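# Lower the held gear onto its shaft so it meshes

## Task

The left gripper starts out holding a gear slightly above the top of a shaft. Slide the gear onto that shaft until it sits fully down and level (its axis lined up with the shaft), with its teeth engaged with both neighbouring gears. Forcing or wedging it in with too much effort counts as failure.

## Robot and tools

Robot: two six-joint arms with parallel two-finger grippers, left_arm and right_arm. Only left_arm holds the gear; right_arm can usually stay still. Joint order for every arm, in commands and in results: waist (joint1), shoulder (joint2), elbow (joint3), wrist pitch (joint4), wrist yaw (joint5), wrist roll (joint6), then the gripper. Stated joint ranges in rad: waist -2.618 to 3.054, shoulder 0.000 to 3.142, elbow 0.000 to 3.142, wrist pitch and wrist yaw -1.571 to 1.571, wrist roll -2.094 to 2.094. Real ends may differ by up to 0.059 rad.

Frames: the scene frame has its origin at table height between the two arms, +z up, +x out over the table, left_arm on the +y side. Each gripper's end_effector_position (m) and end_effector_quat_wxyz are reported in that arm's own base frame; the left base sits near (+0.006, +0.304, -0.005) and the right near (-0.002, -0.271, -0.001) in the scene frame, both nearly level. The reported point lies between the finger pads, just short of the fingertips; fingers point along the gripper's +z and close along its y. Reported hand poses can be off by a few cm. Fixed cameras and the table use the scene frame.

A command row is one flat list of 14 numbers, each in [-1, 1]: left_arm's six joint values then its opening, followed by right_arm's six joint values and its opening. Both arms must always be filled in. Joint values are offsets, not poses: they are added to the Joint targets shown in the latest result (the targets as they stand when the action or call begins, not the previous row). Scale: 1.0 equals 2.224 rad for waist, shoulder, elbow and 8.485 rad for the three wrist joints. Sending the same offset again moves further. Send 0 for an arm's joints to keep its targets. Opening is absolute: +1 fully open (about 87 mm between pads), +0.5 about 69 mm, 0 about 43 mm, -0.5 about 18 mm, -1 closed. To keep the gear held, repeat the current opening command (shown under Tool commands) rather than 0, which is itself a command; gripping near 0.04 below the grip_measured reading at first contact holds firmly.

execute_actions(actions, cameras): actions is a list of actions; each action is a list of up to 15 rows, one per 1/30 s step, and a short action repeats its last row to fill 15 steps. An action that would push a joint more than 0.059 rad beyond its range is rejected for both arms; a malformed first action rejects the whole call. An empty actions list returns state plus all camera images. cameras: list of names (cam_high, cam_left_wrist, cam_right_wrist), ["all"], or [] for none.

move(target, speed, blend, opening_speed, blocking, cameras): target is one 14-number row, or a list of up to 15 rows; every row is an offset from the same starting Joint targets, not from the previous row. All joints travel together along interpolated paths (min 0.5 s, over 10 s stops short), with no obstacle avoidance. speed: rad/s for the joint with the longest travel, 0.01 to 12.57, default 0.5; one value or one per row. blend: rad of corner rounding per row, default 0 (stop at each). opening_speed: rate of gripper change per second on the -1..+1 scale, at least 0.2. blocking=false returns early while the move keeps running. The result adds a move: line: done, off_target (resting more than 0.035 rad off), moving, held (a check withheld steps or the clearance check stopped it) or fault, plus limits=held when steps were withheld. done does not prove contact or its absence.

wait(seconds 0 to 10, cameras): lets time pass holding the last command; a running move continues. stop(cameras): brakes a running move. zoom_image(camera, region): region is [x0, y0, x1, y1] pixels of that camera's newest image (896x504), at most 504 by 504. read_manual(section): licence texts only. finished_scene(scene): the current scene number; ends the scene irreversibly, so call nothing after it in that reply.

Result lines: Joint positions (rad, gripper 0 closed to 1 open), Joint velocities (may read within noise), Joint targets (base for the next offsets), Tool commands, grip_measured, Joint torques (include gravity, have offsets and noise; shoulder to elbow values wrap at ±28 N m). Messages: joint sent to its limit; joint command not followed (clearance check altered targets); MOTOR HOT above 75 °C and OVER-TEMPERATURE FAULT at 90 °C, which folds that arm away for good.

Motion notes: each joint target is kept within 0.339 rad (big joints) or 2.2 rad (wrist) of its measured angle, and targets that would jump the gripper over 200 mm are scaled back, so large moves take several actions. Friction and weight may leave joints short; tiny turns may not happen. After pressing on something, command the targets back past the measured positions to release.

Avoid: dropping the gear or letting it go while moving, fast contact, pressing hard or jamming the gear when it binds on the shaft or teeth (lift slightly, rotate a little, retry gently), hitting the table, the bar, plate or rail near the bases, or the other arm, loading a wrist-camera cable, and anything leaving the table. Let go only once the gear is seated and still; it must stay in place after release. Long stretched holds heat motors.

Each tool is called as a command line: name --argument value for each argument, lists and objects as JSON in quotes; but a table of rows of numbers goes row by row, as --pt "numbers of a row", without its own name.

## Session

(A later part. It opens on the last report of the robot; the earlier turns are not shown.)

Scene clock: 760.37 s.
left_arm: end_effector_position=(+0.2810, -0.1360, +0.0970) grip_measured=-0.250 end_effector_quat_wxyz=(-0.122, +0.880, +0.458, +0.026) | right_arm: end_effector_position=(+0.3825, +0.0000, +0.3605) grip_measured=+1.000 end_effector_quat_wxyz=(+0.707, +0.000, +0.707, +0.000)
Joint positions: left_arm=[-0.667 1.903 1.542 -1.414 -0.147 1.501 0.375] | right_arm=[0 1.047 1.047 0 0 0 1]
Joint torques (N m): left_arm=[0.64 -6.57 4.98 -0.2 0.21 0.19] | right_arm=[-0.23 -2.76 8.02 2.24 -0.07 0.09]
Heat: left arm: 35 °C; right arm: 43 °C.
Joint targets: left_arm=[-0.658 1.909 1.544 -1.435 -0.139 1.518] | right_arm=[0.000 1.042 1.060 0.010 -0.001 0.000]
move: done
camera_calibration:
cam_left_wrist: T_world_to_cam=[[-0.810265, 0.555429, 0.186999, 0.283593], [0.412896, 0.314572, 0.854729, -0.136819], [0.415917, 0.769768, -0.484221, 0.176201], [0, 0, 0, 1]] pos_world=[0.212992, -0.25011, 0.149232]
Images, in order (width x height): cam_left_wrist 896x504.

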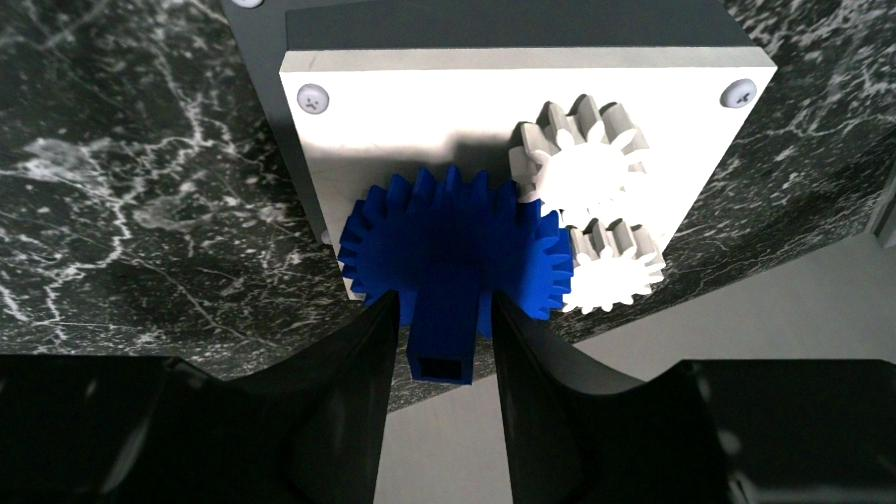

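move --target '[0,0,0,0,0,0,-0.53,0,0,0,0,0,0,1]' --opening_speed 0.4 --cameras '["cam_left_wrist"]'

zoom_image --camera "cam_left_wrist" --region '[330, 100, 670, 390]'

Scene clock: 766.20 s.
left_arm: end_effector_position=(+0.2801, -0.1353, +0.0972) grip_measured=-0.484 end_effector_quat_wxyz=(-0.124, +0.881, +0.456, +0.025) | right_arm: end_effector_position=(+0.3825, +0.0000, +0.3605) grip_measured=+1.000 end_effector_quat_wxyz=(+0.707, +0.000, +0.707, +0.000)
Joint positions: left_arm=[-0.667 1.903 1.542 -1.419 -0.147 1.503 0.258] | right_arm=[0 1.047 1.047 0 0 0 1]
Joint torques (N m): left_arm=[0.66 -6.61 4.96 -0.15 0.19 0.17] | right_arm=[-0.24 -2.77 8.01 2.24 -0.07 0.09]
Heat: left arm: 35 °C; right arm: 43 °C.
Joint targets: left_arm=[-0.658 1.909 1.544 -1.435 -0.139 1.519] | right_arm=[0.000 1.042 1.060 0.010 -0.001 0.000]
move: done
camera_calibration:
cam_left_wrist: T_world_to_cam=[[-0.808407, 0.556358, 0.192208, 0.281617], [0.417364, 0.31152, 0.853676, -0.138404], [0.415073, 0.770338, -0.484039, 0.176463], [0, 0, 0, 1]] pos_world=[0.212181, -0.249501, 0.149438]
Images, in order (width x height): cam_left_wrist 896x504.

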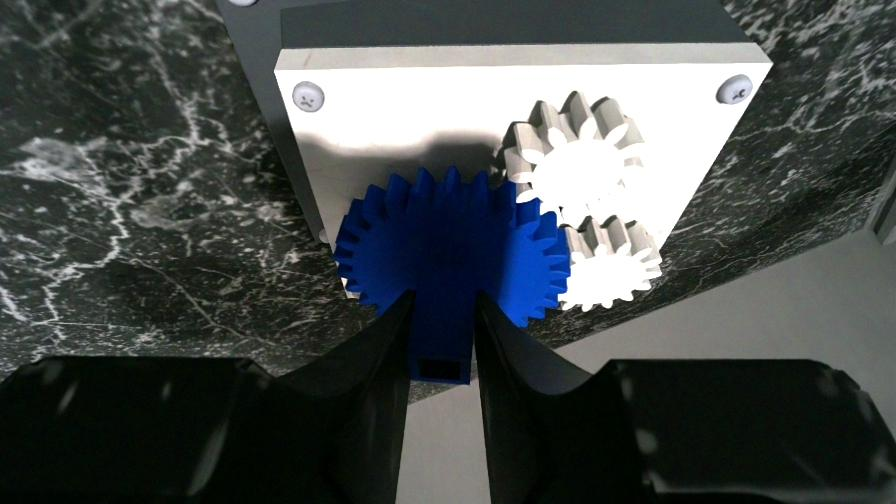

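Scaled by 1.482 from the camera's 896x504 image, which has a finer 1280x720 frame.

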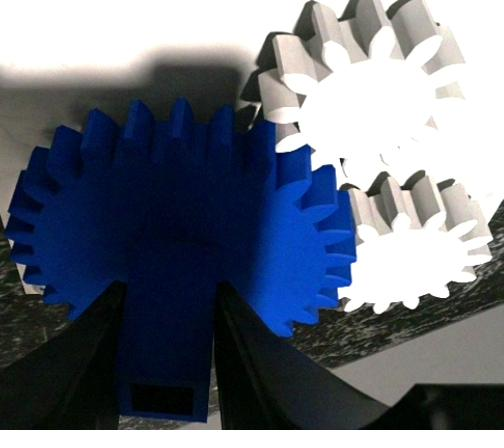

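move --pt "0 0 -0.008 0.002 0 0.008 -0.6 0 0 0 0 0 0 1" --pt "0 0 -0.012 0.0025 0 0.016 -0.6 0 0 0 0 0 0 1" --speed 0.15

move --pt "0 0 0 0 0 -0.016 -0.6 0 0 0 0 0 0 1" --pt "0 0 0 0 0 -0.03 -0.6 0 0 0 0 0 0 1" --speed 0.15 --cameras '["cam_left_wrist"]'

zoom_image --camera "cam_left_wrist" --region '[330, 100, 670, 390]'

Scene clock: 775.97 s.
left_arm: end_effector_position=(+0.2809, -0.1360, +0.0960) grip_measured=-0.485 end_effector_quat_wxyz=(-0.133, +0.908, +0.398, +0.013) | right_arm: end_effector_position=(+0.3825, +0.0000, +0.3605) grip_measured=+1.000 end_effector_quat_wxyz=(+0.707, +0.000, +0.707, +0.000)
Joint positions: left_arm=[-0.667 1.903 1.539 -1.432 -0.147 1.631 0.258] | right_arm=[0 1.047 1.047 0 0 0 1]
Joint torques (N m): left_arm=[0.75 -6.57 3.11 0.13 0.18 0.22] | right_arm=[-0.24 -2.76 8.02 2.24 -0.07 0.09]
Heat: left arm: 35 °C; right arm: 44 °C.
Joint targets: left_arm=[-0.658 1.909 1.517 -1.414 -0.139 1.654] | right_arm=[0.000 1.042 1.060 0.010 -0.001 0.000]
move: done

Scene clock: 778.83 s.
left_arm: end_effector_position=(+0.2783, -0.1336, +0.0943) grip_measured=-0.504 end_effector_quat_wxyz=(-0.121, +0.861, +0.492, +0.033) | right_arm: end_effector_position=(+0.3825, +0.0000, +0.3605) grip_measured=+1.000 end_effector_quat_wxyz=(+0.707, +0.000, +0.707, +0.000)
Joint positions: left_arm=[-0.667 1.903 1.529 -1.399 -0.151 1.421 0.248] | right_arm=[0 1.047 1.047 0 0 0 1]
Joint torques (N m): left_arm=[0.62 -6.48 3.96 -0.14 0.24 -0.24] | right_arm=[-0.24 -2.76 8.02 2.24 -0.06 0.09]
Heat: left arm: 35 °C; right arm: 44 °C.
Joint targets: left_arm=[-0.658 1.909 1.517 -1.414 -0.139 1.400] | right_arm=[0.000 1.042 1.060 0.010 -0.001 0.000]
move: done
camera_calibration:
cam_left_wrist: T_world_to_cam=[[-0.854175, 0.490359, 0.173014, 0.285503], [0.36938, 0.338019, 0.865622, -0.119997], [0.365983, 0.8033, -0.469856, 0.191275], [0, 0, 0, 1]] pos_world=[0.218191, -0.253089, 0.144348]
Images, in order (width x height): cam_left_wrist 896x504.

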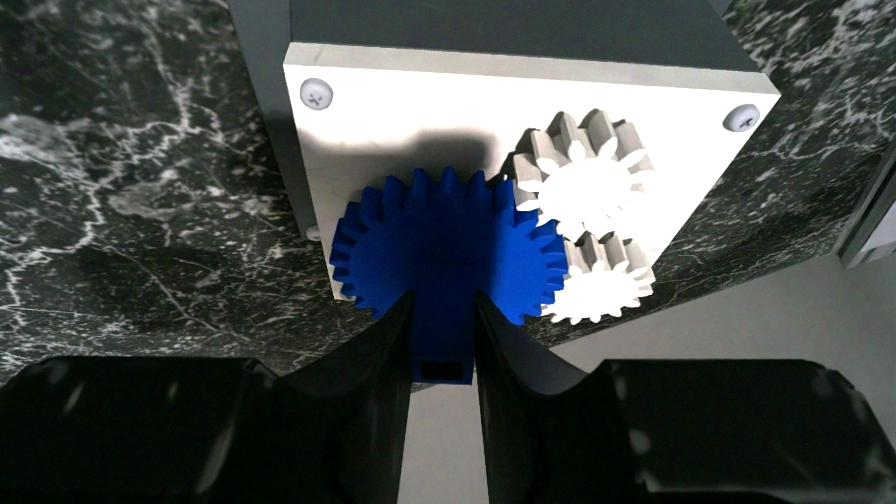

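Scaled by 1.482 from the camera's 896x504 image, which has a finer 1280x720 frame.

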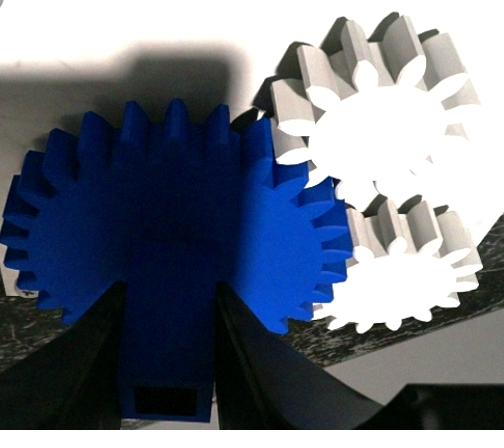

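move --pt "0 0 -0.008 0.002 0 0.01 -0.62 0 0 0 0 0 0 1" --pt "0 0 -0.012 0.003 0 0.022 -0.62 0 0 0 0 0 0 1" --speed 0.15

move --pt "0 0 -0.006 0.0015 0 -0.012 -0.62 0 0 0 0 0 0 1" --pt "0 0 -0.008 0.002 0 -0.025 -0.62 0 0 0 0 0 0 1" --speed 0.15 --cameras '["cam_left_wrist"]'

zoom_image --camera "cam_left_wrist" --region '[330, 100, 670, 390]'

Scene clock: 788.27 s.
left_arm: end_effector_position=(+0.2797, -0.1338, +0.0908) grip_measured=-0.509 end_effector_quat_wxyz=(-0.131, +0.893, +0.431, +0.021) | right_arm: end_effector_position=(+0.3825, +0.0000, +0.3605) grip_measured=+1.000 end_effector_quat_wxyz=(+0.707, +0.000, +0.707, +0.000)
Joint positions: left_arm=[-0.667 1.903 1.515 -1.403 -0.152 1.558 0.245] | right_arm=[0 1.047 1.047 0 0 0 1]
Joint torques (N m): left_arm=[0.66 -6.5 2.86 0.12 0.26 0.29] | right_arm=[-0.24 -2.77 8.02 2.24 -0.07 0.09]
Heat: left arm: 36 °C; right arm: 44 °C.
Joint targets: left_arm=[-0.658 1.909 1.491 -1.388 -0.139 1.587] | right_arm=[0.000 1.042 1.060 0.010 -0.001 0.000]
move: done

Scene clock: 790.77 s.
left_arm: end_effector_position=(+0.2775, -0.1321, +0.0904) grip_measured=-0.511 end_effector_quat_wxyz=(-0.122, +0.855, +0.503, +0.037) | right_arm: end_effector_position=(+0.3825, +0.0000, +0.3605) grip_measured=+1.000 end_effector_quat_wxyz=(+0.707, +0.000, +0.707, +0.000)
Joint positions: left_arm=[-0.667 1.903 1.511 -1.381 -0.156 1.395 0.245] | right_arm=[0 1.047 1.047 0 0 0 1]
Joint torques (N m): left_arm=[0.72 -6.45 1.85 0.14 0.32 -0.21] | right_arm=[-0.24 -2.76 8.02 2.24 -0.07 0.09]
Heat: left arm: 36 °C; right arm: 44 °C.
Joint targets: left_arm=[-0.658 1.909 1.473 -1.371 -0.139 1.374] | right_arm=[0.000 1.042 1.060 0.010 -0.001 0.000]
move: off_target (left_arm); left_arm: the elbow is farthest, 0.037 rad from its target
camera_calibration:
cam_left_wrist: T_world_to_cam=[[-0.867574, 0.468419, 0.167028, 0.286147], [0.352389, 0.342053, 0.871104, -0.112069], [0.350909, 0.814606, -0.461822, 0.19343], [0, 0, 0, 1]] pos_world=[0.219869, -0.253273, 0.139159]
Images, in order (width x height): cam_left_wrist 896x504.

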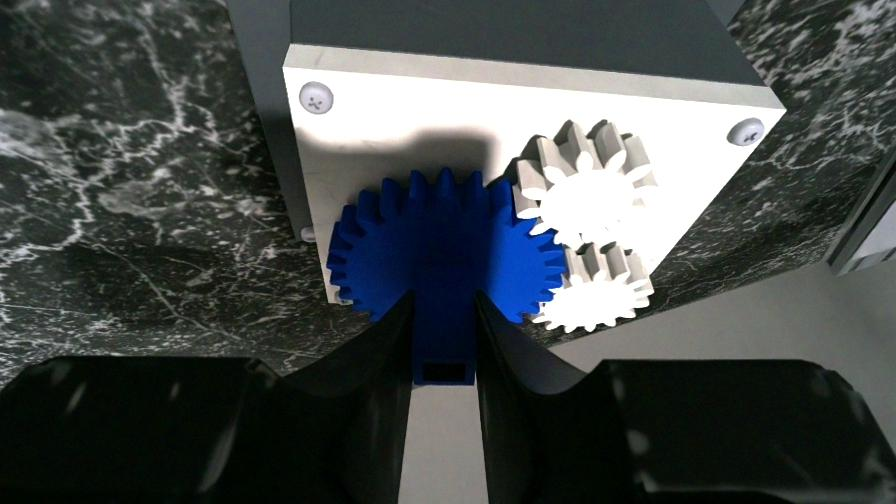

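Scaled by 1.482 from the camera's 896x504 image, which has a finer 1280x720 frame.

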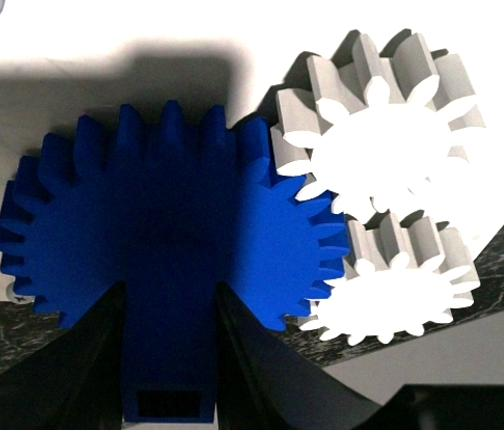

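move --pt "0 0 -0.004 0.001 0 0.010 -0.62 0 0 0 0 0 0 1" --pt "0 0 -0.007 0.002 0 0.020 -0.62 0 0 0 0 0 0 1" --speed 0.15

move --pt "0 0 -0.006 0.0015 0 -0.010 -0.62 0 0 0 0 0 0 1" --pt "0 0 -0.008 0.002 0 -0.015 -0.62 0 0 0 0 0 0 1" --speed 0.15 --cameras '["cam_left_wrist","cam_high"]'

zoom_image --camera "cam_left_wrist" --region '[330, 100, 670, 390]'

Scene clock: 799.93 s.
left_arm: end_effector_position=(+0.2793, -0.1328, +0.0896) grip_measured=-0.511 end_effector_quat_wxyz=(-0.123, +0.883, +0.452, +0.030) | right_arm: end_effector_position=(+0.3825, +0.0000, +0.3605) grip_measured=+1.000 end_effector_quat_wxyz=(+0.707, +0.000, +0.707, +0.000)
Joint positions: left_arm=[-0.667 1.891 1.495 -1.377 -0.156 1.512 0.245] | right_arm=[0 1.047 1.047 0 0 0 1]
Joint torques (N m): left_arm=[0.7 -5.56 1.77 0.23 0.29 0.33] | right_arm=[-0.24 -2.76 8.02 2.24 -0.07 0.09]
Heat: left arm: 36 °C; right arm: 44 °C.
Joint targets: left_arm=[-0.658 1.909 1.457 -1.354 -0.139 1.544] | right_arm=[0.000 1.042 1.060 0.010 -0.001 0.000]
move: off_target (left_arm); left_arm: the elbow is farthest, 0.038 rad from its target

Scene clock: 801.87 s.
left_arm: end_effector_position=(+0.2778, -0.1316, +0.0890) grip_measured=-0.511 end_effector_quat_wxyz=(-0.117, +0.864, +0.489, +0.038) | right_arm: end_effector_position=(+0.3825, +0.0000, +0.3605) grip_measured=+1.000 end_effector_quat_wxyz=(+0.707, +0.000, +0.707, +0.000)
Joint positions: left_arm=[-0.667 1.886 1.486 -1.361 -0.158 1.43 0.245] | right_arm=[0 1.047 1.047 0 0 0 1]
Joint torques (N m): left_arm=[0.69 -5.11 1.17 0.27 0.32 -0.13] | right_arm=[-0.24 -2.76 8.02 2.24 -0.07 0.09]
Heat: left arm: 36 °C; right arm: 44 °C.
Joint targets: left_arm=[-0.658 1.909 1.440 -1.337 -0.139 1.417] | right_arm=[0.000 1.042 1.060 0.010 -0.001 0.000]
move: off_target (left_arm); left_arm: the elbow is farthest, 0.047 rad from its target
camera_calibration:
cam_left_wrist: T_world_to_cam=[[-0.851543, 0.498997, 0.160862, 0.286407], [0.361696, 0.337018, 0.869249, -0.114232], [0.379539, 0.798386, -0.467471, 0.182719], [0, 0, 0, 1]] pos_world=[0.215856, -0.250298, 0.13864]
Images, in order (width x height): cam_high 896x504, cam_left_wrist 896x504.

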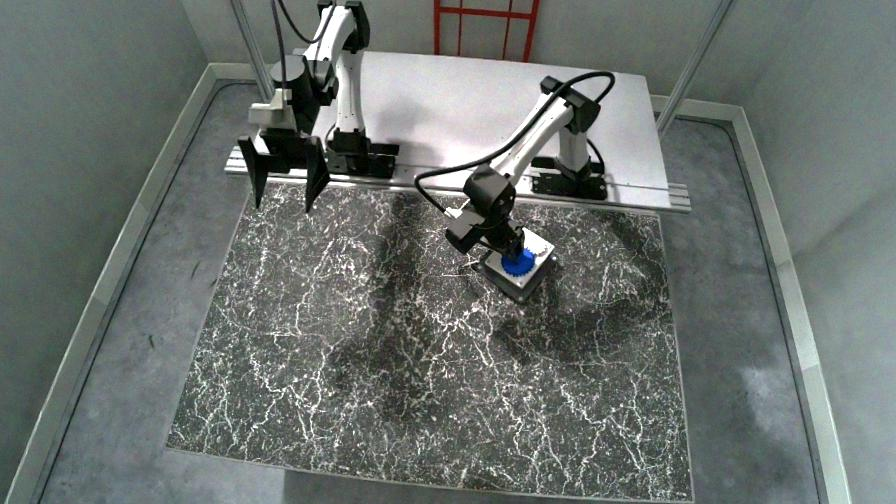

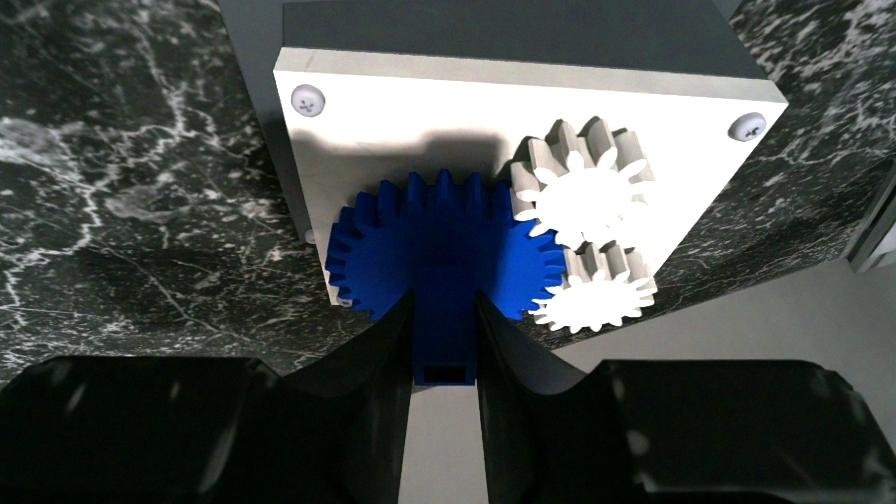

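Scaled by 1.482 from the camera's 896x504 image, which has a finer 1280x720 frame.

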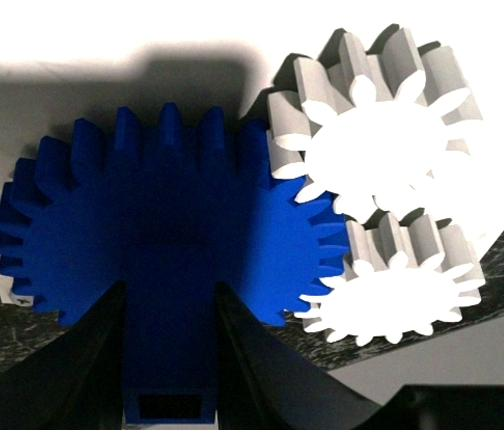

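move --target '[0,0,0.013,-0.003,0,0.0015,-0.62,0,0,0,0,0,0,1]' --speed 0.2

move --pt "0 0 0 0 0 0 -0.2 0 0 0 0 0 0 1" --pt "0.0 -0.002 0.06 -0.0125 0 0 -0.2 0 0 0 0 0 0 1" --speed 0.3 --opening_speed 0.4 --cameras '["cam_left_wrist"]'

zoom_image --camera "cam_left_wrist" --region '[300, 100, 700, 400]'

Scene clock: 810.87 s.
left_arm: end_effector_position=(+0.2780, -0.1318, +0.0894) grip_measured=-0.511 end_effector_quat_wxyz=(-0.116, +0.864, +0.489, +0.038) | right_arm: end_effector_position=(+0.3825, +0.0000, +0.3605) grip_measured=+1.000 end_effector_quat_wxyz=(+0.707, +0.000, +0.707, +0.000)
Joint positions: left_arm=[-0.667 1.886 1.488 -1.361 -0.158 1.429 0.245] | right_arm=[0 1.047 1.047 0 0 0 1]
Joint torques (N m): left_arm=[0.65 -5.14 3.37 0.04 0.32 -0.01] | right_arm=[-0.24 -2.76 8.01 2.24 -0.07 0.09]
Heat: left arm: 35 °C; right arm: 44 °C.
Joint targets: left_arm=[-0.658 1.909 1.468 -1.363 -0.139 1.429] | right_arm=[0.000 1.042 1.060 0.010 -0.001 0.000]
move: done

Scene clock: 813.23 s.
left_arm: end_effector_position=(+0.2808, -0.1362, +0.1104) grip_measured=-0.200 end_effector_quat_wxyz=(-0.113, +0.864, +0.490, +0.034) | right_arm: end_effector_position=(+0.3825, +0.0000, +0.3605) grip_measured=+1.000 end_effector_quat_wxyz=(+0.707, +0.000, +0.707, +0.000)
Joint positions: left_arm=[-0.667 1.892 1.584 -1.447 -0.147 1.429 0.4] | right_arm=[0 1.047 1.047 0 0 0 1]
Joint torques (N m): left_arm=[0.7 -6.08 6.49 -0.19 0.2 0.01] | right_arm=[-0.24 -2.76 8.02 2.24 -0.07 0.09]
Heat: left arm: 35 °C; right arm: 44 °C.
Joint targets: left_arm=[-0.658 1.905 1.602 -1.469 -0.139 1.429] | right_arm=[0.000 1.042 1.060 0.010 -0.001 0.000]
move: done
camera_calibration:
cam_left_wrist: T_world_to_cam=[[-0.852519, 0.498477, 0.157268, 0.288488], [0.362853, 0.347822, 0.864498, -0.130598], [0.376231, 0.794066, -0.477399, 0.196655], [0, 0, 0, 1]] pos_world=[0.219342, -0.254537, 0.161415]
Images, in order (width x height): cam_left_wrist 896x504.

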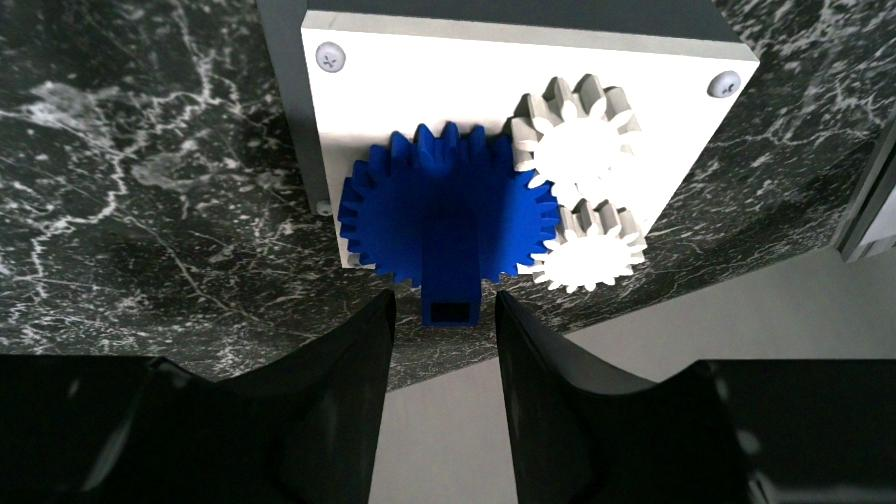

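Scaled by 1.260 from the camera's 896x504 image, which has a finer 1280x720 frame.

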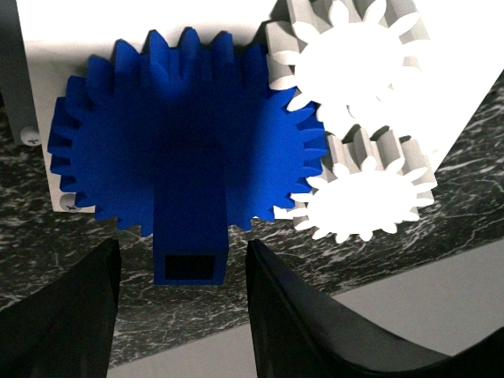

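move --target '[0.005,-0.02,0.06,-0.008,0,0,-0.1,0,0,0,0,0,0,1]' --speed 0.5 --cameras '["cam_left_wrist"]'

zoom_image --camera "cam_left_wrist" --region '[300, 0, 700, 300]'

Scene clock: 817.93 s.
left_arm: end_effector_position=(+0.2944, -0.1430, +0.1410) grip_measured=-0.100 end_effector_quat_wxyz=(-0.083, +0.862, +0.498, +0.045) | right_arm: end_effector_position=(+0.3825, +0.0000, +0.3605) grip_measured=+1.000 end_effector_quat_wxyz=(+0.707, +0.000, +0.707, +0.000)
Joint positions: left_arm=[-0.657 1.892 1.716 -1.515 -0.147 1.429 0.45] | right_arm=[0 1.047 1.047 0 0 0 1]
Joint torques (N m): left_arm=[0.72 -9.66 6.45 -0.06 0.18 -0.02] | right_arm=[-0.25 -2.76 8.01 2.24 -0.07 0.09]
Heat: left arm: 35 °C; right arm: 44 °C.
Joint targets: left_arm=[-0.647 1.860 1.735 -1.537 -0.139 1.429] | right_arm=[0.000 1.042 1.060 0.010 -0.001 0.000]
move: done
camera_calibration:
cam_left_wrist: T_world_to_cam=[[-0.863874, 0.494926, 0.093649, 0.310329], [0.315107, 0.385947, 0.867037, -0.140624], [0.392976, 0.77852, -0.489364, 0.206112], [0, 0, 0, 1]] pos_world=[0.2314, -0.259779, 0.193728]
Images, in order (width x height): cam_left_wrist 896x504.

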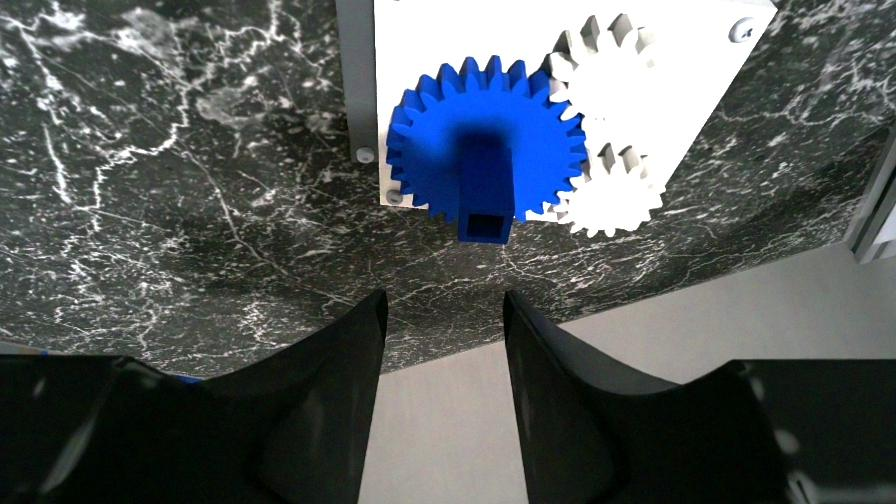

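Scaled by 1.260 from the camera's 896x504 image, which has a finer 1280x720 frame.

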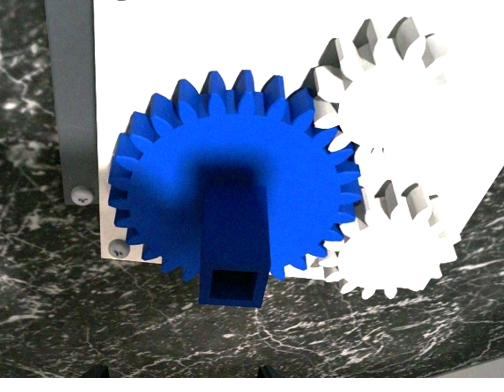

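finished_scene --scene 1

The scene is finished: the task was done.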